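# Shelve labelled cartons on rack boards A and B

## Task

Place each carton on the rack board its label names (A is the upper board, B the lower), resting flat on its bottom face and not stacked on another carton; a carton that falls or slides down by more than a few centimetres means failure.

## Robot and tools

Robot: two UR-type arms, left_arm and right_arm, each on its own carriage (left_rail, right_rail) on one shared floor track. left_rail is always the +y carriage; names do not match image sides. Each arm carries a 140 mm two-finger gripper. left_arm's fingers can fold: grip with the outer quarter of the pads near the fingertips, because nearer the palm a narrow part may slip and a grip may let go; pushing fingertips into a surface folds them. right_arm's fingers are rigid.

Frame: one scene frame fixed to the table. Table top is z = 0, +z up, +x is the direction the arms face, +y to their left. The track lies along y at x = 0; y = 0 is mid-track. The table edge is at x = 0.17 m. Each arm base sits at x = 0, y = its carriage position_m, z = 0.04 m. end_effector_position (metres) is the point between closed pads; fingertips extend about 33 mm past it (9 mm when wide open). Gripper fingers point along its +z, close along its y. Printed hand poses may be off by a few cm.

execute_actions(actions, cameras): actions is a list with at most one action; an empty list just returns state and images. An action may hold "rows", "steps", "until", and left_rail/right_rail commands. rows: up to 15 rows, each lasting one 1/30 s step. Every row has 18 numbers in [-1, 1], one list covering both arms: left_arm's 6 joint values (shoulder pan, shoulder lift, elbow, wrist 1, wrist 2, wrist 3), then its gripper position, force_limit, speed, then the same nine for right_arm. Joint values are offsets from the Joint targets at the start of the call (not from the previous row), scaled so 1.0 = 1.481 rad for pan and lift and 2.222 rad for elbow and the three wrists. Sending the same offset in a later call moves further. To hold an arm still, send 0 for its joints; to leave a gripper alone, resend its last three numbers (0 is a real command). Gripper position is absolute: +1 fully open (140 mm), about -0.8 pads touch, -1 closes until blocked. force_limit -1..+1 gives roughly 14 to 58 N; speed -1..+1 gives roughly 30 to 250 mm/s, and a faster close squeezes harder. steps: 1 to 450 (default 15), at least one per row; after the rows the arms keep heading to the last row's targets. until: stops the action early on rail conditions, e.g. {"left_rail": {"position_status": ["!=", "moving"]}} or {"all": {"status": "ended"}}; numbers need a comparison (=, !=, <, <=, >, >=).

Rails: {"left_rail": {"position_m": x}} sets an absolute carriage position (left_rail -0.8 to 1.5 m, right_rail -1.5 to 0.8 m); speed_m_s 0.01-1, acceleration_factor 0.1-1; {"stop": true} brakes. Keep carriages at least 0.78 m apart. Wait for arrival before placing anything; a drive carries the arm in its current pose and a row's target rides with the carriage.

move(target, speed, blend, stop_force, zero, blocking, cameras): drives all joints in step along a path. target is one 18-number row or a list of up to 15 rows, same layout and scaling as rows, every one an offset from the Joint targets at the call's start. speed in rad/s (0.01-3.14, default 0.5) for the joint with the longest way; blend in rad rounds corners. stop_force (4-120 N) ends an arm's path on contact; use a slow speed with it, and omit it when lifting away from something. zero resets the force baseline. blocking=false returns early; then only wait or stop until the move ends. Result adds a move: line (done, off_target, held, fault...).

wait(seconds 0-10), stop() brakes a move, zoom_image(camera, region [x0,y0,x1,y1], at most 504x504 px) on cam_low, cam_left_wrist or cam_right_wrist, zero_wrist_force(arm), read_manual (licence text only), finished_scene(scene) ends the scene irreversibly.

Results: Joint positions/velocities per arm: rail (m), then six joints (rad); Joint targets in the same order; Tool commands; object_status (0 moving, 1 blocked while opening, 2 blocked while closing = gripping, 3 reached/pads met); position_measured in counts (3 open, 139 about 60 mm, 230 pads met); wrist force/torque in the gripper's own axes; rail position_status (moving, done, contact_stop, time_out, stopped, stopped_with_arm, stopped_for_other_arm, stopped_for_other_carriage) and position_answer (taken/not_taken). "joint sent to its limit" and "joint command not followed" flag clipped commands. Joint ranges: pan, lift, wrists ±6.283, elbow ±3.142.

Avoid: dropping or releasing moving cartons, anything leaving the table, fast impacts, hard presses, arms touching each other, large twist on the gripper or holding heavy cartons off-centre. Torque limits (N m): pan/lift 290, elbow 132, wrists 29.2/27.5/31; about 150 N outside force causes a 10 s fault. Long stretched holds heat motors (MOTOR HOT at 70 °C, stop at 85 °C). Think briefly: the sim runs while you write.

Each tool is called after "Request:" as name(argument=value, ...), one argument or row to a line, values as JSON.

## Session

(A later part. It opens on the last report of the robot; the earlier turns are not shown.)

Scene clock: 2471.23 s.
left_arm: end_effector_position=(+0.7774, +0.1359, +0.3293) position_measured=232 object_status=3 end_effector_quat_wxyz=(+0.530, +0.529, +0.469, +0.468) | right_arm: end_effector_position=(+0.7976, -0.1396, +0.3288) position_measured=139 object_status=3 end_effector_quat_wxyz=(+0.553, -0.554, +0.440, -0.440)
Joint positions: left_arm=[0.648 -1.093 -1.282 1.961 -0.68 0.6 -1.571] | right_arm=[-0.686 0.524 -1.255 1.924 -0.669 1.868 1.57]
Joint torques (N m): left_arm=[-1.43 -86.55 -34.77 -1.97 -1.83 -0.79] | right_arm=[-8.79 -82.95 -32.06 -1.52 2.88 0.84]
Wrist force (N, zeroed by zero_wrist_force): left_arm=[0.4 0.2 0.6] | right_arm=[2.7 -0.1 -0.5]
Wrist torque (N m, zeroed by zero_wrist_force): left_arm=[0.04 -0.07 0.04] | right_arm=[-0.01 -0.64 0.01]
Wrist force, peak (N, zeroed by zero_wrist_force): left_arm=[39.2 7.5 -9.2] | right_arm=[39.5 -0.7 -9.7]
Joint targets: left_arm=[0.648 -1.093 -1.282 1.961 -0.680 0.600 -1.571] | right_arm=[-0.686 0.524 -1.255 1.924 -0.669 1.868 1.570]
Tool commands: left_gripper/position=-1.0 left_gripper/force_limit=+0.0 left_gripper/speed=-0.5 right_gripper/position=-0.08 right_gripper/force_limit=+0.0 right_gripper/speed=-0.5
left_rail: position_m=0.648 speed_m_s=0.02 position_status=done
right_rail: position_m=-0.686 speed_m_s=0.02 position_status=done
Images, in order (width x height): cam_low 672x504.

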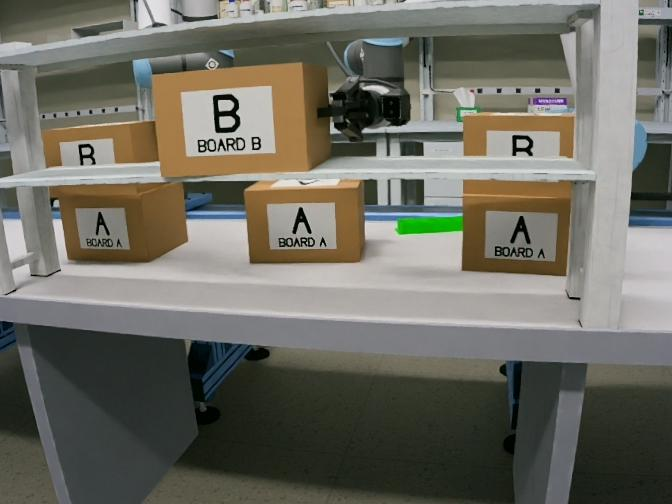

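Request:
execute_actions(
  actions=[
    {"left_rail": {"position_m": 0.668, "speed_m_s": 0.05, "acceleration_factor": 0.3}, "right_rail": {"position_m": -0.7065, "speed_m_s": 0.05, "acceleration_factor": 0.3}, "steps": 90, "until": {"all": {"status": "ended"}}},
  ],
  cameras=[],
)

Request:
move(
  target=[
    [-0.042403,-0.043182,0.017630,0.011154,-0.028263,0,-1,0,-0.5,0.019704,-0.039248,0.014982,0.011179,0.013133,0,-0.08,0,-0.5],
    [-0.181937,-0.115133,0.076788,-0.000047,-0.121264,0,-1,0,-0.5,0.100962,-0.114381,0.078654,-0.002415,0.067293,0,-0.08,0,-0.5],
    [-0.346896,-0.170387,0.117579,-0.004010,-0.231212,0,-1,0,-0.5,0.210826,-0.175142,0.124766,-0.008030,0.140519,0,-0.08,0,-0.5],
    [-0.505762,-0.090230,0.170200,-0.110057,-0.344954,0,-1,0,-0.5,0.340675,-0.103735,0.183025,-0.113883,0.219211,0,-0.08,0,-0.5],
    [-0.621331,-0.091920,0.171634,-0.110365,-0.421982,0,-1,0,-0.5,0.494287,-0.109490,0.187929,-0.114951,0.321596,0,-0.08,0,-0.5],
  ],
  speed=0.35,
  blend=0.04,
  cameras=["cam_low", "cam_left_wrist", "cam_right_wrist"],
)

Scene clock: 2619.47 s.
left_arm: end_effector_position=(+0.7774, +0.1562, +0.3292) position_measured=232 object_status=3 end_effector_quat_wxyz=(+0.530, +0.529, +0.469, +0.468) | right_arm: end_effector_position=(+0.7977, -0.1599, +0.3287) position_measured=139 object_status=3 end_effector_quat_wxyz=(+0.553, -0.554, +0.440, -0.440)
Joint positions: left_arm=[0.668 -1.093 -1.282 1.961 -0.68 0.6 -1.571] | right_arm=[-0.706 0.524 -1.255 1.924 -0.669 1.868 1.57]
Joint torques (N m): left_arm=[9.09 -86.21 -36.36 -3.92 -1.88 -1.09] | right_arm=[-13.74 -82.06 -33.74 -5.9 2.71 0.82]
Wrist force (N, zeroed by zero_wrist_force): left_arm=[0.1 0.2 0.3] | right_arm=[2.8 -0.1 -0.5]
Wrist torque (N m, zeroed by zero_wrist_force): left_arm=[0.03 0.00 0.04] | right_arm=[-0.01 -0.66 0.01]
Wrist force, peak (N, zeroed by zero_wrist_force): left_arm=[0.6 0.5 0.2] | right_arm=[3.5 -0.1 -0.8]
Joint targets: left_arm=[0.668 -1.093 -1.282 1.961 -0.680 0.600 -1.571] | right_arm=[-0.707 0.524 -1.255 1.924 -0.669 1.868 1.570]
Tool commands: left_gripper/position=-1.0 left_gripper/force_limit=+0.0 left_gripper/speed=-0.5 right_gripper/position=-0.08 right_gripper/force_limit=+0.0 right_gripper/speed=-0.5
left_rail: position_m=0.668 speed_m_s=0.05 position_status=done
right_rail: position_m=-0.706 position_m_goal=-0.707 speed_m_s=0.05 position_status=done
No camera images: "cameras" was empty.

Scene clock: 2622.90 s.
left_arm: end_effector_position=(+0.3086, +0.1621, +0.2500) position_measured=232 object_status=3 end_effector_quat_wxyz=(+0.526, +0.525, +0.473, +0.473) | right_arm: end_effector_position=(+0.3006, -0.1540, +0.2500) position_measured=139 object_status=3 end_effector_quat_wxyz=(+0.557, -0.557, +0.435, -0.436)
Joint positions: left_arm=[0.668 -2.013 -1.418 2.342 -0.925 -0.337 -1.571] | right_arm=[-0.707 1.256 -1.417 2.342 -0.924 2.582 1.57]
Joint torques (N m): left_arm=[-16.03 -65.06 -17.63 -1.1 -2.72 -0.91] | right_arm=[11.07 -58.28 -18.31 -5.17 3.64 0.95]
Wrist force (N, zeroed by zero_wrist_force): left_arm=[-0.2 -0.1 0.3] | right_arm=[2.5 -0.6 -0.3]
Wrist torque (N m, zeroed by zero_wrist_force): left_arm=[-0.02 0.05 0.01] | right_arm=[-0.16 -0.55 -0.01]
Wrist force, peak (N, zeroed by zero_wrist_force): left_arm=[0.9 -1.2 3.2] | right_arm=[3.7 0.9 1.8]
Joint targets: left_arm=[0.668 -2.014 -1.418 2.342 -0.925 -0.337 -1.571] | right_arm=[-0.707 1.256 -1.417 2.342 -0.924 2.582 1.570]
left_rail: position_m=0.668 speed_m_s=0.05 position_status=done
right_rail: position_m=-0.707 speed_m_s=0.05 position_status=done
move: done; blend cut to 0.032 rad at target 1
camera_calibration:
cam_left_wrist: T_world_to_cam=[[-0.0178553, 0.00103066, 0.99984, -0.235602], [-0.43512, -0.900347, -0.00684235, 0.278169], [0.900196, -0.435172, 0.0165244, -0.0286011], [0, 0, 0, 1]] pos_world=[0.142577, 0.238245, 0.23794]
cam_right_wrist: T_world_to_cam=[[-0.0177978, 0.017875, -0.999682, 0.265074], [-0.530329, 0.847435, 0.0245944, 0.285551], [0.847605, 0.530598, -0.00560284, 0.00435538], [0, 0, 0, 1]] pos_world=[0.152462, -0.249035, 0.257991]

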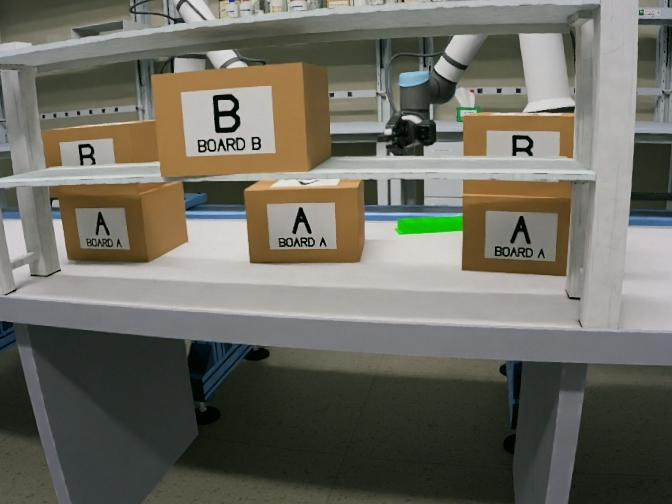

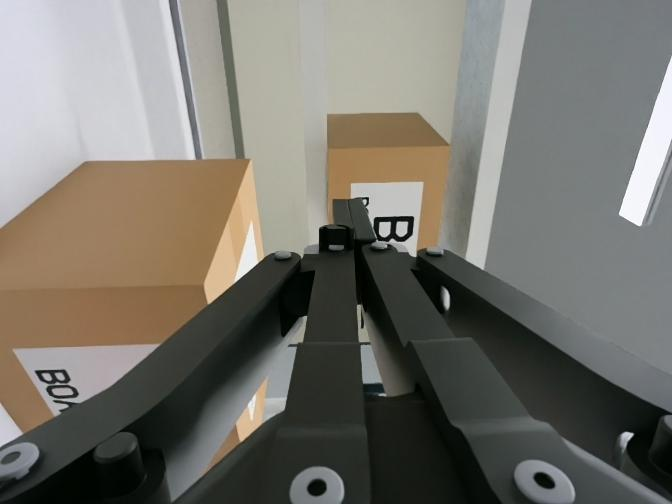

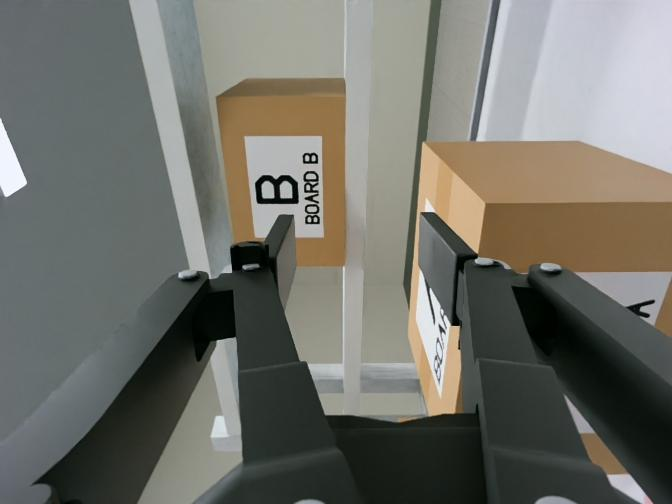

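Request:
execute_actions(
  actions=[
    {"left_rail": {"position_m": 0.168, "speed_m_s": 0.4, "acceleration_factor": 0.6}, "right_rail": {"position_m": -1.208, "speed_m_s": 0.4, "acceleration_factor": 0.6}, "steps": 240, "until": {"all": {"status": "ended"}}},
  ],
  cameras=["cam_left_wrist", "cam_right_wrist"],
)

Scene clock: 2630.80 s.
left_arm: end_effector_position=(+0.3085, -0.3378, +0.2500) position_measured=232 object_status=3 end_effector_quat_wxyz=(+0.526, +0.525, +0.473, +0.473) end_effector_velocity=(+0.000, -0.001, +0.000) end_effector_angular_velocity=(+0.002, -0.001, -0.002) | right_arm: end_effector_position=(+0.3005, -0.6554, +0.2501) position_measured=139 object_status=3 end_effector_quat_wxyz=(+0.557, -0.557, +0.435, -0.436) end_effector_velocity=(+0.000, -0.001, -0.001) end_effector_angular_velocity=(-0.004, +0.000, +0.001)
Joint positions: left_arm=[0.168 -2.014 -1.418 2.342 -0.925 -0.337 -1.571] | right_arm=[-1.208 1.256 -1.417 2.342 -0.924 2.582 1.57]
Joint velocities: left_arm=[-0.001 -0.001 0 0.002 0.001 0 0] | right_arm=[-0.001 0 0.001 0 0.001 -0.001 -0.003]
Joint torques (N m): left_arm=[-8.7 -47.6 -28.96 3.27 -1.74 -0.62] | right_arm=[8.46 -47.41 -25.26 -1.17 2.53 1.06]
Wrist force (N, zeroed by zero_wrist_force): left_arm=[0.0 0.0 0.2] | right_arm=[2.7 -0.9 -0.2]
Wrist torque (N m, zeroed by zero_wrist_force): left_arm=[0.00 0.01 0.01] | right_arm=[-0.22 -0.61 -0.01]
Wrist force, peak (N, zeroed by zero_wrist_force): left_arm=[-1.1 -0.6 -0.1] | right_arm=[3.6 -0.7 -0.4]
Joint targets: left_arm=[0.168 -2.014 -1.418 2.342 -0.925 -0.337 -1.571] | right_arm=[-1.208 1.256 -1.417 2.342 -0.924 2.582 1.570]
Tool commands: left_gripper/position=-1.0 left_gripper/force_limit=+0.0 left_gripper/speed=-0.5 right_gripper/position=-0.08 right_gripper/force_limit=+0.0 right_gripper/speed=-0.5
left_rail: position_m=0.168 speed_m_s=0.40 position_status=done
right_rail: position_m=-1.208 speed_m_s=0.40 position_status=done
camera_calibration:
cam_left_wrist: T_world_to_cam=[[-0.0178553, 0.00103066, 0.99984, -0.235188], [-0.43512, -0.900347, -0.00684235, -0.172047], [0.900196, -0.435172, 0.0165244, -0.246099], [0, 0, 0, 1]] pos_world=[0.142477, -0.261755, 0.23804]
cam_right_wrist: T_world_to_cam=[[-0.0177983, 0.0178741, -0.999682, 0.274034], [-0.530374, 0.847407, 0.0245942, 0.710388], [0.847577, 0.530643, -0.00560245, 0.27052], [0, 0, 0, 1]] pos_world=[0.152362, -0.750435, 0.257991]
Images, in order (width x height): cam_left_wrist 672x504, cam_right_wrist 672x504.

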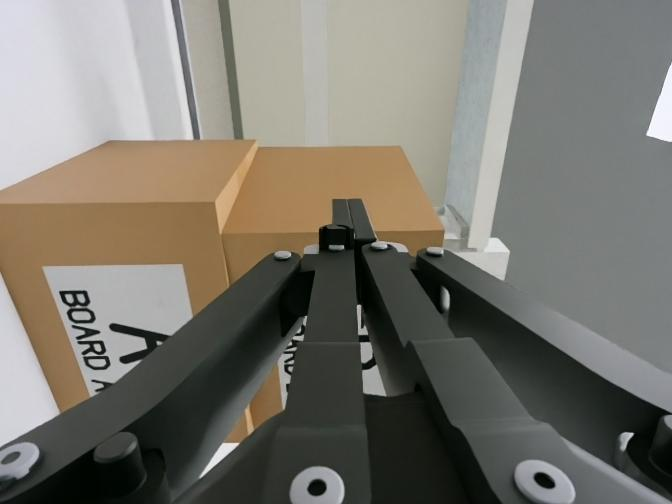

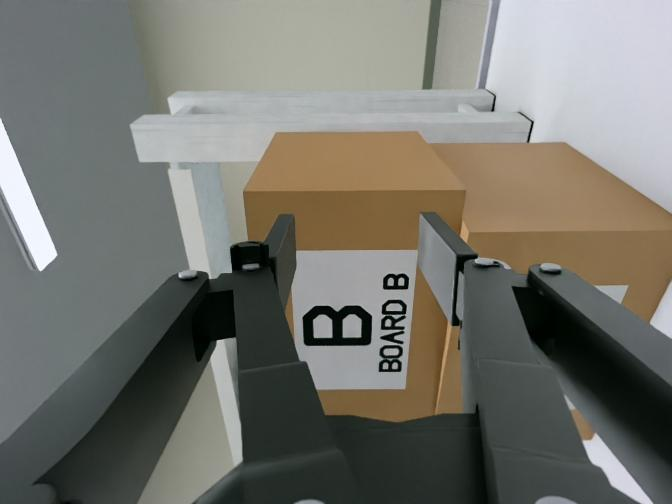

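Request:
move(
  target=[
    [0.115569,0.001689,-0.001434,0.000308,0.077028,0,-1,0,-0.5,-0.153612,0.005756,-0.004904,0.001068,-0.102385,0,-0.08,0,-0.5],
    [0.274435,0.024111,-0.020910,0.004839,0.182915,0,-1,0,-0.5,-0.283461,0.034910,-0.030571,0.007302,-0.188932,0,-0.08,0,-0.5],
  ],
  speed=0.35,
  blend=0.03,
  cameras=["cam_low"],
)

Request:
zero_wrist_force(
  arm="right_arm",
)

Request:
zero_wrist_force(
  arm="left_arm",
)

Request:
execute_actions(
  actions=[
    {"left_rail": {"position_m": 0.147, "speed_m_s": 0.03, "acceleration_factor": 0.3}, "right_rail": {"position_m": -1.187, "speed_m_s": 0.03, "acceleration_factor": 0.3}, "steps": 120, "until": {"all": {"status": "ended"}}},
  ],
  cameras=[],
)

Scene clock: 2649.53 s.
left_arm: end_effector_position=(+0.4958, -0.3379, +0.2502) position_measured=232 object_status=3 end_effector_quat_wxyz=(+0.526, +0.525, +0.473, +0.473) | right_arm: end_effector_position=(+0.5206, -0.6556, +0.2500) position_measured=139 object_status=3 end_effector_quat_wxyz=(+0.557, -0.557, +0.435, -0.436)
Joint positions: left_arm=[0.168 -1.607 -1.382 2.296 -0.914 0.069 -1.571] | right_arm=[-1.208 0.836 -1.366 2.274 -0.908 2.163 1.57]
Joint torques (N m): left_arm=[14.83 -29.18 -40.6 2.74 2.09 -0.45] | right_arm=[-11.8 -41.08 -35.69 0.91 -2.82 0.97]
Wrist force (N, zeroed by zero_wrist_force): left_arm=[0.0 -0.3 0.1] | right_arm=[2.2 -0.7 -0.6]
Wrist torque (N m, zeroed by zero_wrist_force): left_arm=[-0.07 0.00 0.01] | right_arm=[-0.14 -0.48 0.04]
Wrist force, peak (N, zeroed by zero_wrist_force): left_arm=[1.0 -0.1 2.3] | right_arm=[4.0 -0.4 -1.7]
Joint targets: left_arm=[0.168 -1.607 -1.382 2.296 -0.914 0.069 -1.571] | right_arm=[-1.208 0.836 -1.366 2.274 -0.908 2.163 1.570]
left_rail: position_m=0.168 speed_m_s=0.40 position_status=done
right_rail: position_m=-1.208 speed_m_s=0.40 position_status=done
move: done
Images, in order (width x height): cam_low 672x504.

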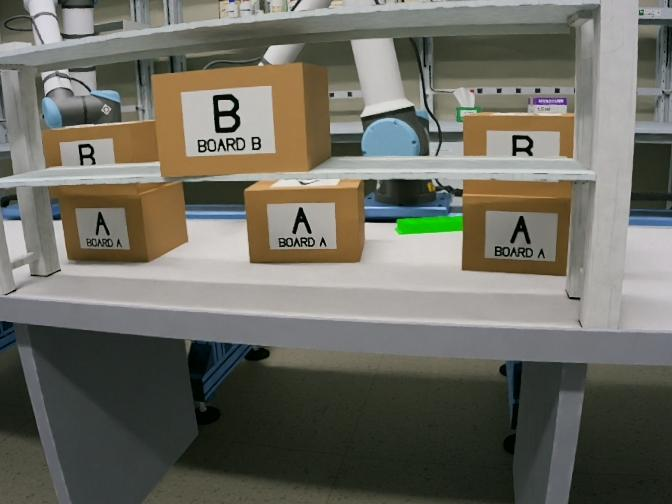

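Wrist force sensor zeroed.

Wrist force sensor zeroed.

Scene clock: 2650.63 s.
left_arm: end_effector_position=(+0.4959, -0.3589, +0.2502) position_measured=232 object_status=3 end_effector_quat_wxyz=(+0.526, +0.525, +0.473, +0.473) | right_arm: end_effector_position=(+0.5207, -0.6346, +0.2500) position_measured=139 object_status=3 end_effector_quat_wxyz=(+0.557, -0.557, +0.435, -0.436)
Joint positions: left_arm=[0.147 -1.607 -1.382 2.296 -0.914 0.069 -1.571] | right_arm=[-1.187 0.836 -1.366 2.274 -0.908 2.163 1.57]
Joint torques (N m): left_arm=[12.41 -31.08 -39.21 1.77 1.86 -0.7] | right_arm=[-15.61 -41.56 -33.19 0.47 -2.92 1.23]
Wrist force (N, zeroed by zero_wrist_force): left_arm=[0.1 0.2 0.1] | right_arm=[-0.1 0.3 0.1]
Wrist torque (N m, zeroed by zero_wrist_force): left_arm=[0.06 -0.02 0.00] | right_arm=[0.05 0.03 0.00]
Wrist force, peak (N, zeroed by zero_wrist_force): left_arm=[0.8 0.3 0.0] | right_arm=[1.2 0.2 -0.1]
Joint targets: left_arm=[0.147 -1.607 -1.382 2.296 -0.914 0.069 -1.571] | right_arm=[-1.187 0.836 -1.366 2.274 -0.908 2.163 1.570]
Tool commands: left_gripper/position=-1.0 left_gripper/force_limit=+0.0 left_gripper/speed=-0.5 right_gripper/position=-0.08 right_gripper/force_limit=+0.0 right_gripper/speed=-0.5
left_rail: position_m=0.147 speed_m_s=0.03 position_status=done
right_rail: position_m=-1.187 speed_m_s=0.03 position_status=done
No camera images: "cameras" was empty.

Request:
execute_actions(
  actions=[
    {"left_rail": {"position_m": 0.1425, "speed_m_s": 0.02, "acceleration_factor": 0.3}, "right_rail": {"position_m": -1.1825, "speed_m_s": 0.02, "acceleration_factor": 0.3}, "steps": 60, "until": {"all": {"status": "ended"}}},
  ],
  cameras=[],
)

Request:
execute_actions(
  actions=[
    {"left_rail": {"position_m": 0.1403, "speed_m_s": 0.02, "acceleration_factor": 0.3}, "right_rail": {"position_m": -1.1803, "speed_m_s": 0.02, "acceleration_factor": 0.3}, "steps": 60, "until": {"all": {"status": "ended"}}},
  ],
  cameras=[],
)

Scene clock: 2657.50 s.
left_arm: end_effector_position=(+0.4959, -0.3633, +0.2502) position_measured=232 object_status=3 end_effector_quat_wxyz=(+0.526, +0.525, +0.473, +0.473) | right_arm: end_effector_position=(+0.5207, -0.6301, +0.2500) position_measured=139 object_status=3 end_effector_quat_wxyz=(+0.557, -0.557, +0.435, -0.436)
Joint positions: left_arm=[0.143 -1.607 -1.382 2.296 -0.914 0.069 -1.571] | right_arm=[-1.183 0.836 -1.366 2.274 -0.908 2.163 1.57]
Joint torques (N m): left_arm=[2.28 -40.26 -32.87 -0.88 1.24 -0.84] | right_arm=[-1.09 -49.02 -25.66 -1.84 -1.98 1.25]
Wrist force (N, zeroed by zero_wrist_force): left_arm=[10.2 6.7 -2.5] | right_arm=[19.7 -2.8 -4.2]
Wrist torque (N m, zeroed by zero_wrist_force): left_arm=[-0.18 0.32 -0.10] | right_arm=[0.23 0.42 0.44]
Wrist force, peak (N, zeroed by zero_wrist_force): left_arm=[11.8 7.7 -2.2] | right_arm=[19.7 -2.8 -4.2]
Joint targets: left_arm=[0.142 -1.607 -1.382 2.296 -0.914 0.069 -1.571] | right_arm=[-1.183 0.836 -1.366 2.274 -0.908 2.163 1.570]
Tool commands: left_gripper/position=-1.0 left_gripper/force_limit=+0.0 left_gripper/speed=-0.5 right_gripper/position=-0.08 right_gripper/force_limit=+0.0 right_gripper/speed=-0.5
left_rail: position_m=0.143 position_m_goal=0.142 speed_m_s=0.02 position_status=done
right_rail: position_m=-1.183 speed_m_s=0.02 position_status=done
No camera images: "cameras" was empty.

Scene clock: 2657.97 s.
left_arm: end_effector_position=(+0.4960, -0.3654, +0.2501) position_measured=232 object_status=3 end_effector_quat_wxyz=(+0.526, +0.525, +0.473, +0.473) | right_arm: end_effector_position=(+0.5207, -0.6280, +0.2500) position_measured=139 object_status=3 end_effector_quat_wxyz=(+0.557, -0.557, +0.435, -0.436)
Joint positions: left_arm=[0.14 -1.607 -1.382 2.296 -0.914 0.069 -1.571] | right_arm=[-1.18 0.836 -1.366 2.274 -0.908 2.163 1.57]
Joint torques (N m): left_arm=[-7.93 -41.56 -34.72 -1.03 12.19 -0.97] | right_arm=[13.76 -49.64 -34.57 -2.03 -10.97 1.25]
Wrist force (N, zeroed by zero_wrist_force): left_arm=[36.4 17.0 -9.4] | right_arm=[43.0 -10.0 -10.9]
Wrist torque (N m, zeroed by zero_wrist_force): left_arm=[-0.42 1.23 -0.24] | right_arm=[0.20 0.93 0.73]
Wrist force, peak (N, zeroed by zero_wrist_force): left_arm=[36.4 17.0 -9.4] | right_arm=[43.0 -10.0 -10.9]
Joint targets: left_arm=[0.140 -1.607 -1.382 2.296 -0.914 0.069 -1.571] | right_arm=[-1.180 0.836 -1.366 2.274 -0.908 2.163 1.570]
Tool commands: left_gripper/position=-1.0 left_gripper/force_limit=+0.0 left_gripper/speed=-0.5 right_gripper/position=-0.08 right_gripper/force_limit=+0.0 right_gripper/speed=-0.5
left_rail: position_m=0.140 speed_m_s=0.02 position_status=done
right_rail: position_m=-1.180 speed_m_s=0.02 position_status=done
No camera images: "cameras" was empty.

Request:
execute_actions(
  actions=[
    {"left_rail": {"position_m": 0.1397, "speed_m_s": 0.02, "acceleration_factor": 0.3}, "right_rail": {"position_m": -1.1800, "speed_m_s": 0.02, "acceleration_factor": 0.3}, "steps": 60, "until": {"all": {"status": "ended"}}},
  ],
  cameras=[],
)

Request:
move(
  target=[
    [0,-0.028307,-0.006892,0.025759,0,0,-1,0,-0.5,0,-0.027685,-0.006766,0.025219,0,0,-0.08,0,-0.5],
    [0,-0.059973,-0.016421,0.056394,0,0,-1,0,-0.5,0,-0.058705,-0.016132,0.055260,0,0,-0.08,0,-0.5],
    [0,-0.102578,-0.033146,0.101516,0,0,-1,0,-0.5,0,-0.100562,-0.032592,0.099618,0,0,-0.08,0,-0.5],
  ],
  speed=0.08,
  blend=0.015,
  cameras=["cam_low"],
)

Scene clock: 2672.83 s.
left_arm: end_effector_position=(+0.4959, -0.3661, +0.2501) position_measured=232 object_status=3 end_effector_quat_wxyz=(+0.526, +0.525, +0.473, +0.473) | right_arm: end_effector_position=(+0.5206, -0.6276, +0.2500) position_measured=139 object_status=3 end_effector_quat_wxyz=(+0.557, -0.557, +0.435, -0.436)
Joint positions: left_arm=[0.14 -1.607 -1.382 2.296 -0.914 0.069 -1.571] | right_arm=[-1.18 0.836 -1.366 2.274 -0.908 2.163 1.57]
Joint torques (N m): left_arm=[-31.29 -50.66 -55.1 -2.13 20.41 -0.9] | right_arm=[33.75 -52.31 -45.75 -3.87 -22.7 1.44]
Wrist force (N, zeroed by zero_wrist_force): left_arm=[46.0 19.7 -13.3] | right_arm=[49.5 -10.4 -14.3]
Wrist torque (N m, zeroed by zero_wrist_force): left_arm=[-0.51 1.56 -0.28] | right_arm=[0.24 0.94 0.80]
Wrist force, peak (N, zeroed by zero_wrist_force): left_arm=[45.7 20.8 -13.4] | right_arm=[49.5 -10.4 -14.3]
Joint targets: left_arm=[0.140 -1.607 -1.382 2.296 -0.914 0.069 -1.571] | right_arm=[-1.180 0.836 -1.366 2.274 -0.908 2.163 1.570]
Tool commands: left_gripper/position=-1.0 left_gripper/force_limit=+0.0 left_gripper/speed=-0.5 right_gripper/position=-0.08 right_gripper/force_limit=+0.0 right_gripper/speed=-0.5
left_rail: position_m=0.140 speed_m_s=0.02 position_status=done
right_rail: position_m=-1.180 speed_m_s=0.02 position_status=done
No camera images: "cameras" was empty.

Scene clock: 2676.07 s.
left_arm: end_effector_position=(+0.4959, -0.3662, +0.3501) position_measured=232 object_status=3 end_effector_quat_wxyz=(+0.526, +0.525, +0.473, +0.473) | right_arm: end_effector_position=(+0.5206, -0.6276, +0.3500) position_measured=139 object_status=3 end_effector_quat_wxyz=(+0.557, -0.557, +0.435, -0.436)
Joint positions: left_arm=[0.14 -1.607 -1.534 2.222 -0.689 0.069 -1.571] | right_arm=[-1.18 0.836 -1.515 2.202 -0.687 2.163 1.57]
Joint torques (N m): left_arm=[-30.2 -66.01 -79.09 -0.97 20.44 -0.51] | right_arm=[34.99 -56.87 -59.82 -2.9 -23.12 1.39]
Wrist force (N, zeroed by zero_wrist_force): left_arm=[43.5 -11.8 -7.6] | right_arm=[44.7 7.3 -6.4]
Wrist torque (N m, zeroed by zero_wrist_force): left_arm=[0.42 1.53 0.17] | right_arm=[0.06 0.88 0.59]
Wrist force, peak (N, zeroed by zero_wrist_force): left_arm=[51.6 -12.4 -9.1] | right_arm=[53.0 8.2 -7.2]
Joint targets: left_arm=[0.140 -1.607 -1.534 2.222 -0.689 0.069 -1.571] | right_arm=[-1.180 0.836 -1.515 2.202 -0.687 2.163 1.570]
left_rail: position_m=0.140 speed_m_s=0.02 position_status=done
right_rail: position_m=-1.180 speed_m_s=0.02 position_status=done
move: done
Images, in order (width x height): cam_low 672x504.

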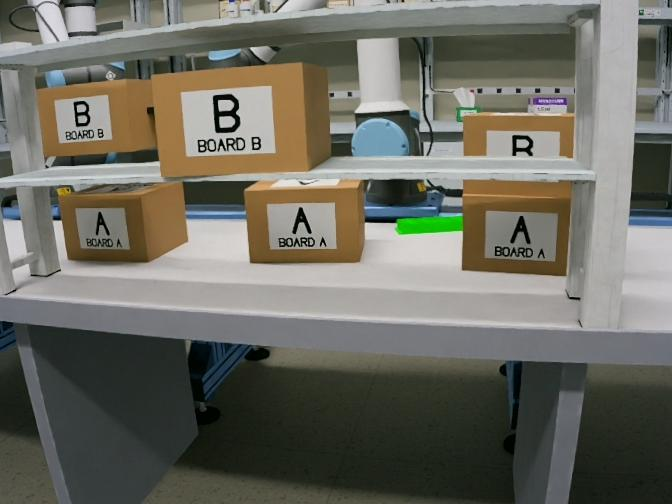

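Request:
execute_actions(
  actions=[
    {"left_rail": {"position_m": 0.3037, "speed_m_s": 0.08, "acceleration_factor": 0.2}, "right_rail": {"position_m": -1.0160, "speed_m_s": 0.08, "acceleration_factor": 0.2}, "steps": 240, "until": {"all": {"status": "ended"}}},
  ],
  cameras=["cam_low"],
)

Scene clock: 2700.83 s.
left_arm: end_effector_position=(+0.4959, -0.2022, +0.3502) position_measured=232 object_status=3 end_effector_quat_wxyz=(+0.526, +0.525, +0.473, +0.473) | right_arm: end_effector_position=(+0.5206, -0.4636, +0.3501) position_measured=139 object_status=3 end_effector_quat_wxyz=(+0.557, -0.557, +0.435, -0.436)
Joint positions: left_arm=[0.304 -1.607 -1.534 2.222 -0.689 0.069 -1.571] | right_arm=[-1.016 0.836 -1.515 2.202 -0.687 2.163 1.57]
Joint torques (N m): left_arm=[-30.79 -61.99 -67.38 -2.61 20.38 -0.64] | right_arm=[33.47 -47.5 -49.28 -3.85 -7.17 1.57]
Wrist force (N, zeroed by zero_wrist_force): left_arm=[44.3 -12.3 -7.7] | right_arm=[45.7 7.5 -6.8]
Wrist torque (N m, zeroed by zero_wrist_force): left_arm=[0.41 1.60 0.17] | right_arm=[0.07 0.88 0.61]
Wrist force, peak (N, zeroed by zero_wrist_force): left_arm=[45.1 -13.3 -7.4] | right_arm=[46.8 7.6 -6.5]
Joint targets: left_arm=[0.304 -1.607 -1.534 2.222 -0.689 0.069 -1.571] | right_arm=[-1.016 0.836 -1.515 2.202 -0.687 2.163 1.570]
Tool commands: left_gripper/position=-1.0 left_gripper/force_limit=+0.0 left_gripper/speed=-0.5 right_gripper/position=-0.08 right_gripper/force_limit=+0.0 right_gripper/speed=-0.5
left_rail: position_m=0.304 speed_m_s=0.08 position_status=done
right_rail: position_m=-1.016 speed_m_s=0.08 position_status=done
Images, in order (width x height): cam_low 672x504.

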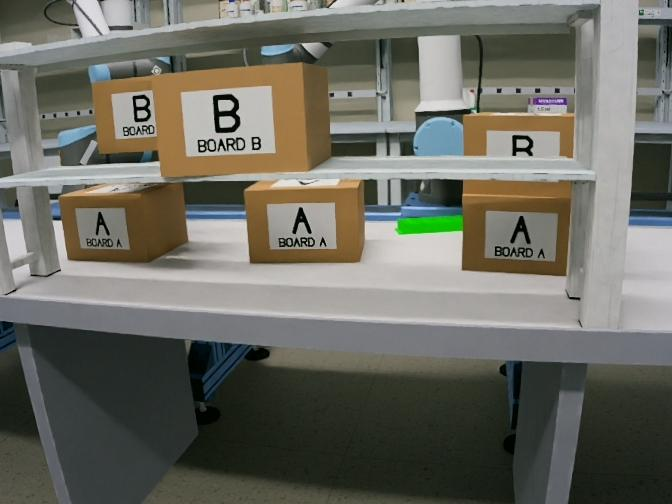

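Request:
move(
  target=[
    [0.057294,0.015955,-0.011353,0.000719,0.038188,0,-1,0,-0.5,-0.040213,0.018135,-0.013233,0.001145,-0.026802,0,-0.08,0,-0.5],
    [0.112438,0.034511,-0.024993,0.001991,0.074942,0,-1,0,-0.5,-0.076765,0.038508,-0.028645,0.002979,-0.051165,0,-0.08,0,-0.5],
    [0.164959,0.055254,-0.040790,0.003963,0.109948,0,-1,0,-0.5,-0.109864,0.060762,-0.046113,0.005614,-0.073226,0,-0.08,0,-0.5],
    [0.214556,0.077814,-0.058620,0.006756,0.143005,0,-1,0,-0.5,-0.139766,0.084574,-0.065523,0.009153,-0.093156,0,-0.08,0,-0.5],
    [0.261078,0.101882,-0.078372,0.010466,0.174013,0,-1,0,-0.5,-0.166756,0.109685,-0.086771,0.013664,-0.111146,0,-0.08,0,-0.5],
    [0.304493,0.127205,-0.099949,0.015164,0.202950,0,-1,0,-0.5,-0.191122,0.135894,-0.109785,0.019209,-0.127386,0,-0.08,0,-0.5],
    [0.344178,0.153128,-0.122854,0.020792,0.229401,0,-1,0,-0.5,-0.212774,0.162577,-0.134056,0.025695,-0.141818,0,-0.08,0,-0.5],
  ],
  speed=0.09,
  blend=0.015,
  cameras=["cam_low", "cam_left_wrist", "cam_right_wrist"],
)

Scene clock: 2719.70 s.
left_arm: end_effector_position=(+0.7752, -0.2021, +0.3503) position_measured=232 object_status=3 end_effector_quat_wxyz=(+0.526, +0.525, +0.473, +0.473) | right_arm: end_effector_position=(+0.7999, -0.4637, +0.3500) position_measured=139 object_status=3 end_effector_quat_wxyz=(+0.557, -0.557, +0.435, -0.436)
Joint positions: left_arm=[0.304 -1.097 -1.307 1.949 -0.643 0.579 -1.571] | right_arm=[-1.016 0.521 -1.274 1.904 -0.63 1.848 1.57]
Joint torques (N m): left_arm=[-16.56 -52.25 -78.43 -3.06 22.41 0.18] | right_arm=[20.25 -66.28 -57.25 -2.81 -21.42 1.57]
Wrist force (N, zeroed by zero_wrist_force): left_arm=[39.4 -10.4 -6.8] | right_arm=[40.1 8.6 -5.3]
Wrist torque (N m, zeroed by zero_wrist_force): left_arm=[0.42 1.31 0.14] | right_arm=[0.10 0.75 0.19]
Wrist force, peak (N, zeroed by zero_wrist_force): left_arm=[47.6 -12.8 -7.9] | right_arm=[49.1 8.5 -6.7]
Joint targets: left_arm=[0.304 -1.097 -1.307 1.949 -0.643 0.579 -1.571] | right_arm=[-1.016 0.521 -1.274 1.904 -0.630 1.848 1.570]
left_rail: position_m=0.304 speed_m_s=0.08 position_status=done
right_rail: position_m=-1.016 speed_m_s=0.08 position_status=done
move: done
camera_calibration:
cam_left_wrist: T_world_to_cam=[[-0.0185725, 0.000933256, 0.999827, -0.32665], [-0.435025, -0.900389, -0.00724044, 0.153957], [0.900227, -0.435084, 0.0171284, -0.609034], [0, 0, 0, 1]] pos_world=[0.609178, -0.126055, 0.33814]
cam_right_wrist: T_world_to_cam=[[-0.0179859, 0.0179934, -0.999676, 0.379649], [-0.530253, 0.847477, 0.0247941, 0.810185], [0.847649, 0.530528, -0.00570156, -0.253915], [0, 0, 0, 1]] pos_world=[0.651662, -0.558736, 0.357991]

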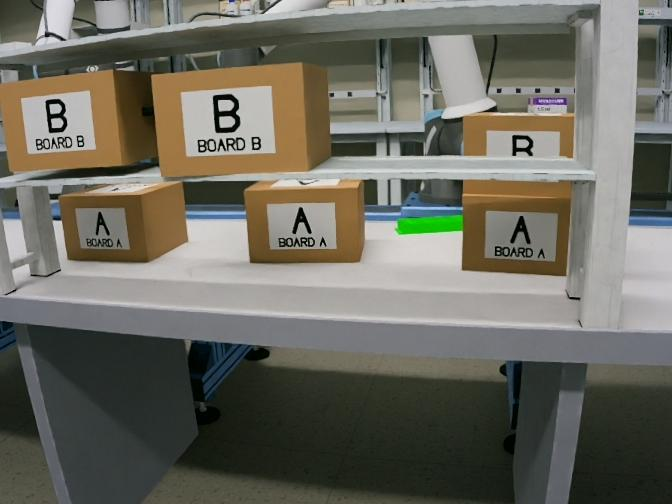

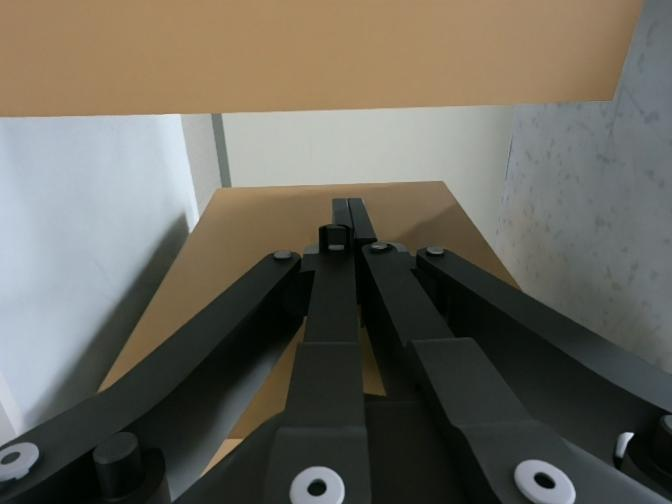

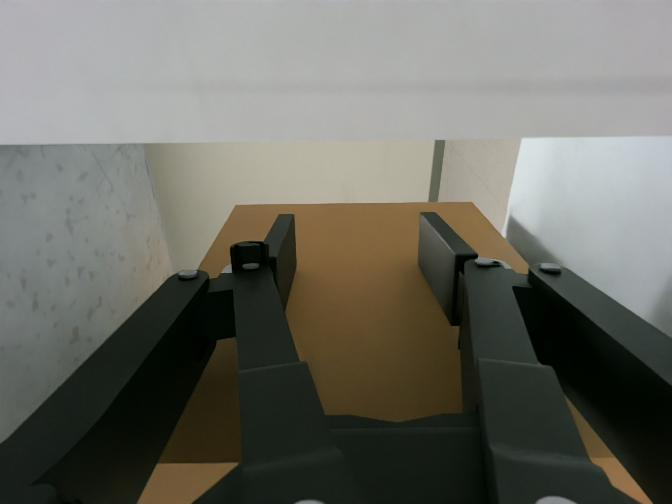

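Request:
move(
  target=[0,0.010874,0.005024,-0.012272,0,0,-1,0,-0.5,0,0.010513,0.004940,-0.011947,0,0,-0.08,0,-0.5],
  speed=0.04,
  cameras=[],
)

Request:
move(
  target=[0,0.001497,0.000638,-0.001636,0,0,-1,0,-0.5,0,0.001448,0.000626,-0.001591,0,0,-0.08,0,-0.5],
  speed=0.01,
  stop_force=6,
  cameras=[],
)

Request:
move(
  target=[0,0.000898,0.000383,-0.000982,0,0,-1,0,-0.5,0,0.000869,0.000376,-0.000955,0,0,-0.08,0,-0.5],
  speed=0.01,
  stop_force=6,
  zero=false,
  cameras=[],
)

Scene clock: 2746.57 s.
left_arm: end_effector_position=(+0.7753, -0.2021, +0.3354) position_measured=232 object_status=3 end_effector_quat_wxyz=(+0.526, +0.525, +0.473, +0.473) | right_arm: end_effector_position=(+0.8000, -0.4637, +0.3351) position_measured=139 object_status=3 end_effector_quat_wxyz=(+0.557, -0.557, +0.435, -0.436)
Joint positions: left_arm=[0.304 -1.097 -1.291 1.96 -0.67 0.579 -1.571] | right_arm=[-1.016 0.521 -1.258 1.915 -0.656 1.848 1.57]
Joint torques (N m): left_arm=[-18.71 -53.8 -56.01 -12.96 21.13 -0.26] | right_arm=[19.88 -65.86 -40.52 -14.23 -20.94 1.64]
Wrist force (N, zeroed by zero_wrist_force): left_arm=[38.6 -11.0 -7.0] | right_arm=[39.4 8.3 -5.3]
Wrist torque (N m, zeroed by zero_wrist_force): left_arm=[0.34 1.32 0.15] | right_arm=[0.05 0.74 0.23]
Wrist force, peak (N, zeroed by zero_wrist_force): left_arm=[40.0 -10.6 -7.0] | right_arm=[41.2 8.3 -5.4]
Joint targets: left_arm=[0.304 -1.097 -1.291 1.960 -0.670 0.579 -1.571] | right_arm=[-1.016 0.521 -1.258 1.915 -0.656 1.848 1.570]
left_rail: position_m=0.304 speed_m_s=0.08 position_status=done
right_rail: position_m=-1.016 speed_m_s=0.08 position_status=done
move: done
No camera images: "cameras" was empty.

Scene clock: 2747.80 s.
left_arm: end_effector_position=(+0.7753, -0.2021, +0.3333) position_measured=232 object_status=3 end_effector_quat_wxyz=(+0.526, +0.525, +0.473, +0.473) | right_arm: end_effector_position=(+0.8000, -0.4637, +0.3330) position_measured=139 object_status=3 end_effector_quat_wxyz=(+0.557, -0.557, +0.435, -0.436)
Joint positions: left_arm=[0.304 -1.097 -1.289 1.962 -0.674 0.579 -1.571] | right_arm=[-1.016 0.521 -1.256 1.916 -0.66 1.848 1.57]
Joint torques (N m): left_arm=[-20.65 -52.77 -55.81 -12.73 21.02 -0.16] | right_arm=[20.49 -66.68 -41.41 -13.66 -20.63 1.53]
Wrist force (N, zeroed by zero_wrist_force): left_arm=[38.5 -10.9 -6.7] | right_arm=[39.8 8.5 -5.3]
Wrist torque (N m, zeroed by zero_wrist_force): left_arm=[0.43 1.38 0.15] | right_arm=[-0.01 0.71 0.23]
Wrist force, peak (N, zeroed by zero_wrist_force): left_arm=[39.0 -10.7 -6.8] | right_arm=[40.2 9.5 -5.0]
Joint targets: left_arm=[0.304 -1.097 -1.289 1.962 -0.674 0.579 -1.571] | right_arm=[-1.016 0.521 -1.256 1.916 -0.660 1.848 1.570]
left_rail: position_m=0.304 speed_m_s=0.08 position_status=done
right_rail: position_m=-1.016 speed_m_s=0.08 position_status=done
move: done
No camera images: "cameras" was empty.

Scene clock: 2749.07 s.
left_arm: end_effector_position=(+0.7753, -0.2021, +0.3321) position_measured=232 object_status=3 end_effector_quat_wxyz=(+0.526, +0.525, +0.473, +0.473) | right_arm: end_effector_position=(+0.8000, -0.4637, +0.3318) position_measured=139 object_status=3 end_effector_quat_wxyz=(+0.557, -0.557, +0.435, -0.436)
Joint positions: left_arm=[0.304 -1.097 -1.288 1.963 -0.676 0.579 -1.571] | right_arm=[-1.016 0.521 -1.255 1.917 -0.662 1.848 1.57]
Joint torques (N m): left_arm=[-21.53 -45.87 -51.42 -11.25 20.7 0.12] | right_arm=[22.48 -66.17 -41.55 -13.69 -20.45 1.49]
Wrist force (N, zeroed by zero_wrist_force): left_arm=[40.0 -5.2 -5.8] | right_arm=[41.3 7.5 -5.2]
Wrist torque (N m, zeroed by zero_wrist_force): left_arm=[0.25 1.44 0.08] | right_arm=[-0.40 0.70 0.36]
Wrist force, peak (N, zeroed by zero_wrist_force): left_arm=[39.1 -11.0 -6.7] | right_arm=[41.5 8.7 -5.1]
Joint targets: left_arm=[0.304 -1.097 -1.288 1.963 -0.676 0.579 -1.571] | right_arm=[-1.016 0.521 -1.255 1.917 -0.662 1.848 1.570]
left_rail: position_m=0.304 speed_m_s=0.08 position_status=done
right_rail: position_m=-1.016 speed_m_s=0.08 position_status=done
move: done
No camera images: "cameras" was empty.

Request:
move(
  target=[0,0.000749,0.000319,-0.000818,0,0,-1,0,-0.5,0,0.000724,0.000313,-0.000796,0,0,-0.08,0,-0.5],
  speed=0.01,
  cameras=[],
)

Request:
move(
  target=[0,0.000374,0.000159,-0.000409,0,0,-1,0,-0.5,0,0.000434,0.000188,-0.000478,0,0,-0.08,0,-0.5],
  speed=0.01,
  cameras=["cam_low"],
)

Scene clock: 2756.33 s.
left_arm: end_effector_position=(+0.7753, -0.2021, +0.3312) position_measured=232 object_status=3 end_effector_quat_wxyz=(+0.526, +0.525, +0.473, +0.473) | right_arm: end_effector_position=(+0.8000, -0.4637, +0.3309) position_measured=139 object_status=3 end_effector_quat_wxyz=(+0.557, -0.557, +0.435, -0.436)
Joint positions: left_arm=[0.304 -1.097 -1.287 1.963 -0.678 0.579 -1.571] | right_arm=[-1.016 0.521 -1.254 1.918 -0.664 1.848 1.57]
Joint torques (N m): left_arm=[-21.83 -35.94 -45.69 -9.48 19.57 0.34] | right_arm=[22.76 -60.12 -38.81 -12.31 -20.36 1.6]
Wrist force (N, zeroed by zero_wrist_force): left_arm=[41.9 3.6 -7.6] | right_arm=[42.9 4.0 -7.4]
Wrist torque (N m, zeroed by zero_wrist_force): left_arm=[0.03 1.43 -0.04] | right_arm=[-0.45 0.70 0.48]
Wrist force, peak (N, zeroed by zero_wrist_force): left_arm=[41.8 4.1 -8.0] | right_arm=[43.0 4.6 -7.0]
Joint targets: left_arm=[0.304 -1.097 -1.286 1.963 -0.678 0.579 -1.571] | right_arm=[-1.016 0.521 -1.254 1.918 -0.664 1.848 1.570]
left_rail: position_m=0.304 speed_m_s=0.08 position_status=done
right_rail: position_m=-1.016 speed_m_s=0.08 position_status=done
move: done
No camera images: "cameras" was empty.

Scene clock: 2757.03 s.
left_arm: end_effector_position=(+0.7753, -0.2021, +0.3307) position_measured=232 object_status=3 end_effector_quat_wxyz=(+0.526, +0.525, +0.473, +0.473) | right_arm: end_effector_position=(+0.8000, -0.4637, +0.3303) position_measured=139 object_status=3 end_effector_quat_wxyz=(+0.557, -0.557, +0.435, -0.436)
Joint positions: left_arm=[0.304 -1.097 -1.286 1.964 -0.679 0.579 -1.571] | right_arm=[-1.016 0.521 -1.253 1.918 -0.665 1.848 1.57]
Joint torques (N m): left_arm=[-20.18 -25.93 -39.76 -7.27 19.21 0.14] | right_arm=[23.11 -52.87 -34.7 -9.63 -19.86 1.54]
Wrist force (N, zeroed by zero_wrist_force): left_arm=[43.5 14.8 -11.2] | right_arm=[44.1 -3.1 -10.4]
Wrist torque (N m, zeroed by zero_wrist_force): left_arm=[-0.29 1.44 -0.19] | right_arm=[-0.20 0.63 0.55]
Wrist force, peak (N, zeroed by zero_wrist_force): left_arm=[43.2 16.2 -11.5] | right_arm=[44.1 -3.1 -10.4]
Joint targets: left_arm=[0.304 -1.097 -1.286 1.964 -0.679 0.579 -1.571] | right_arm=[-1.016 0.521 -1.253 1.918 -0.665 1.848 1.570]
left_rail: position_m=0.304 speed_m_s=0.08 position_status=done
right_rail: position_m=-1.016 speed_m_s=0.08 position_status=done
move: done
Images, in order (width x height): cam_low 672x504.

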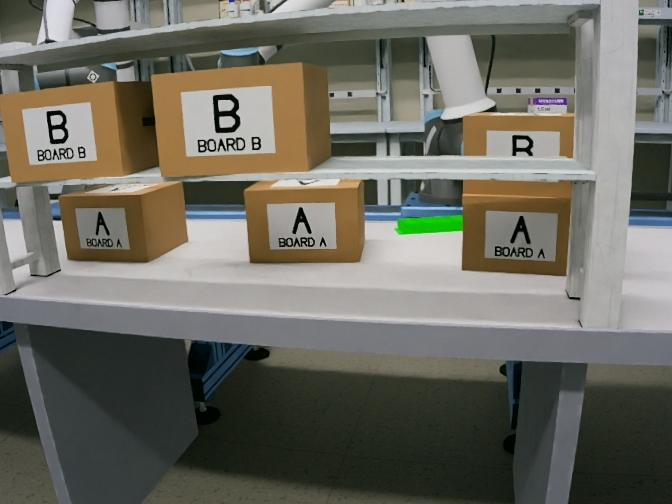

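Request:
move(
  target=[0,-0.000225,-0.000096,0.000245,0,0,-1,0,-0.5,0,-0.000217,-0.000094,0.000239,0,0,-0.08,0,-0.5],
  speed=0.01,
  cameras=[],
)

Request:
execute_actions(
  actions=[
    {"left_rail": {"position_m": 0.3085, "speed_m_s": 0.02, "acceleration_factor": 0.2}, "right_rail": {"position_m": -1.0205, "speed_m_s": 0.02, "acceleration_factor": 0.2}, "steps": 60, "until": {"all": {"status": "ended"}}},
  ],
  cameras=[],
)

Request:
execute_actions(
  actions=[
    {"left_rail": {"position_m": 0.3265, "speed_m_s": 0.05, "acceleration_factor": 0.3}, "right_rail": {"position_m": -1.037, "speed_m_s": 0.05, "acceleration_factor": 0.3}, "steps": 60, "until": {"all": {"status": "ended"}}},
  ],
  cameras=["cam_low", "cam_left_wrist", "cam_right_wrist"],
)

Scene clock: 2765.17 s.
left_arm: end_effector_position=(+0.7753, -0.2021, +0.3307) position_measured=232 object_status=3 end_effector_quat_wxyz=(+0.526, +0.525, +0.473, +0.473) | right_arm: end_effector_position=(+0.8000, -0.4637, +0.3304) position_measured=139 object_status=3 end_effector_quat_wxyz=(+0.557, -0.557, +0.435, -0.436)
Joint positions: left_arm=[0.304 -1.097 -1.286 1.964 -0.678 0.579 -1.571] | right_arm=[-1.016 0.521 -1.253 1.918 -0.664 1.848 1.57]
Joint torques (N m): left_arm=[-23.42 -73.3 -64.13 -0.04 18.65 0.47] | right_arm=[25.5 -79.37 -51.53 -0.79 -19.55 1.54]
Wrist force (N, zeroed by zero_wrist_force): left_arm=[41.9 13.8 -10.7] | right_arm=[43.1 -1.6 -9.5]
Wrist torque (N m, zeroed by zero_wrist_force): left_arm=[-0.20 1.52 -0.18] | right_arm=[-0.25 0.66 0.52]
Wrist force, peak (N, zeroed by zero_wrist_force): left_arm=[43.5 17.4 -11.8] | right_arm=[44.1 -4.6 -10.8]
Joint targets: left_arm=[0.304 -1.097 -1.286 1.963 -0.678 0.579 -1.571] | right_arm=[-1.016 0.521 -1.253 1.918 -0.664 1.848 1.570]
left_rail: position_m=0.304 speed_m_s=0.08 position_status=done
right_rail: position_m=-1.016 speed_m_s=0.08 position_status=done
move: done
No camera images: "cameras" was empty.

Scene clock: 2765.83 s.
left_arm: end_effector_position=(+0.7753, -0.1975, +0.3309) position_measured=232 object_status=3 end_effector_quat_wxyz=(+0.526, +0.525, +0.473, +0.473) | right_arm: end_effector_position=(+0.8000, -0.4680, +0.3305) position_measured=139 object_status=3 end_effector_quat_wxyz=(+0.557, -0.557, +0.435, -0.436)
Joint positions: left_arm=[0.308 -1.097 -1.286 1.963 -0.678 0.579 -1.571] | right_arm=[-1.02 0.521 -1.253 1.918 -0.664 1.847 1.57]
Joint torques (N m): left_arm=[-11.21 -87.04 -37.87 -0.91 -1.77 0.32] | right_arm=[3.83 -83.89 -36.56 -1.69 2.86 1.6]
Wrist force (N, zeroed by zero_wrist_force): left_arm=[0.4 0.4 0.1] | right_arm=[1.8 4.1 0.9]
Wrist torque (N m, zeroed by zero_wrist_force): left_arm=[0.10 -0.07 0.02] | right_arm=[0.91 -0.47 -0.04]
Wrist force, peak (N, zeroed by zero_wrist_force): left_arm=[42.3 12.2 -10.7] | right_arm=[43.0 -0.6 -9.6]
Joint targets: left_arm=[0.308 -1.097 -1.286 1.963 -0.678 0.579 -1.571] | right_arm=[-1.020 0.521 -1.253 1.918 -0.664 1.848 1.570]
Tool commands: left_gripper/position=-1.0 left_gripper/force_limit=+0.0 left_gripper/speed=-0.5 right_gripper/position=-0.08 right_gripper/force_limit=+0.0 right_gripper/speed=-0.5
left_rail: position_m=0.308 speed_m_s=0.02 position_status=done
right_rail: position_m=-1.020 speed_m_s=0.02 position_status=done
No camera images: "cameras" was empty.

Scene clock: 2766.67 s.
left_arm: end_effector_position=(+0.7753, -0.1794, +0.3309) position_measured=232 object_status=3 end_effector_quat_wxyz=(+0.526, +0.525, +0.473, +0.473) | right_arm: end_effector_position=(+0.8000, -0.4846, +0.3305) position_measured=139 object_status=3 end_effector_quat_wxyz=(+0.557, -0.557, +0.435, -0.436)
Joint positions: left_arm=[0.326 -1.097 -1.286 1.963 -0.678 0.579 -1.571] | right_arm=[-1.037 0.521 -1.253 1.918 -0.664 1.848 1.57]
Joint torques (N m): left_arm=[8.16 -86.04 -31.2 -2.07 -1.55 0.03] | right_arm=[-15.21 -81.84 -28.03 -2.48 3 1.59]
Wrist force (N, zeroed by zero_wrist_force): left_arm=[0.4 0.6 0.4] | right_arm=[1.9 4.1 0.7]
Wrist torque (N m, zeroed by zero_wrist_force): left_arm=[0.15 -0.07 0.02] | right_arm=[0.91 -0.49 -0.04]
Wrist force, peak (N, zeroed by zero_wrist_force): left_arm=[0.8 0.7 0.0] | right_arm=[2.5 4.4 0.7]
Joint targets: left_arm=[0.327 -1.097 -1.286 1.963 -0.678 0.579 -1.571] | right_arm=[-1.037 0.521 -1.253 1.918 -0.664 1.848 1.570]
Tool commands: left_gripper/position=-1.0 left_gripper/force_limit=+0.0 left_gripper/speed=-0.5 right_gripper/position=-0.08 right_gripper/force_limit=+0.0 right_gripper/speed=-0.5
left_rail: position_m=0.326 position_m_goal=0.327 speed_m_s=0.05 position_status=done
right_rail: position_m=-1.037 speed_m_s=0.05 position_status=done
camera_calibration:
cam_left_wrist: T_world_to_cam=[[-0.0185727, 0.000932666, 0.999827, -0.307272], [-0.435025, -0.900389, -0.0072411, 0.1743], [0.900227, -0.435084, 0.0171284, -0.598916], [0, 0, 0, 1]] pos_world=[0.609278, -0.103355, 0.31874]
cam_right_wrist: T_world_to_cam=[[-0.0179859, 0.0179934, -0.999676, 0.360434], [-0.530253, 0.847477, 0.0247941, 0.828437], [0.847649, 0.530528, -0.00570156, -0.243023], [0, 0, 0, 1]] pos_world=[0.651762, -0.579636, 0.338391]

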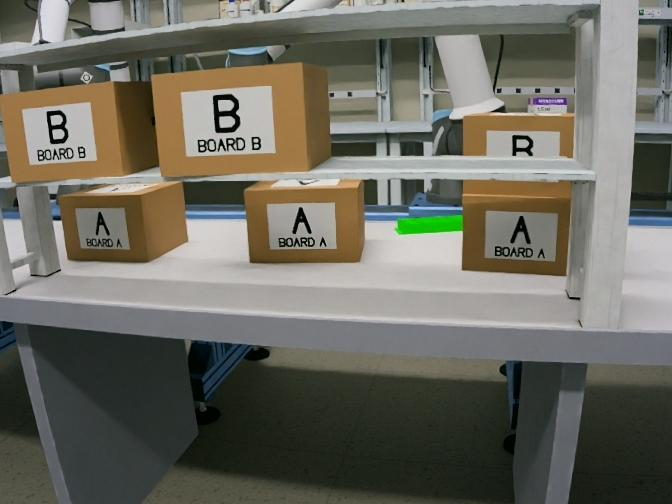

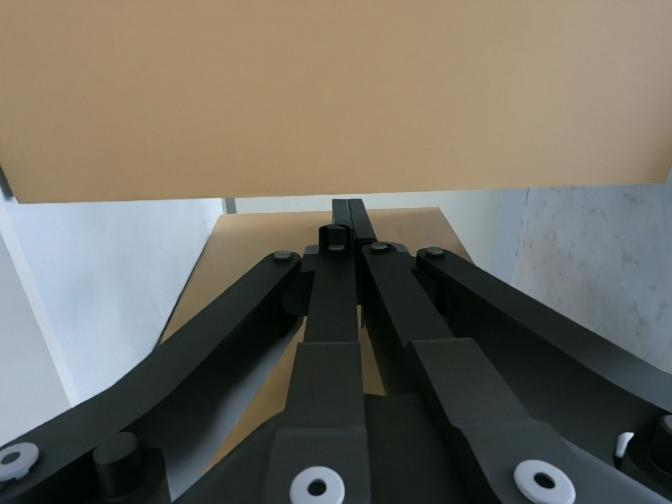

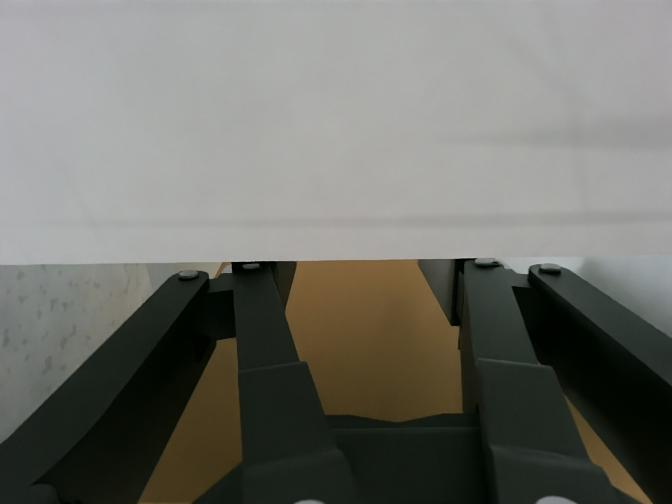

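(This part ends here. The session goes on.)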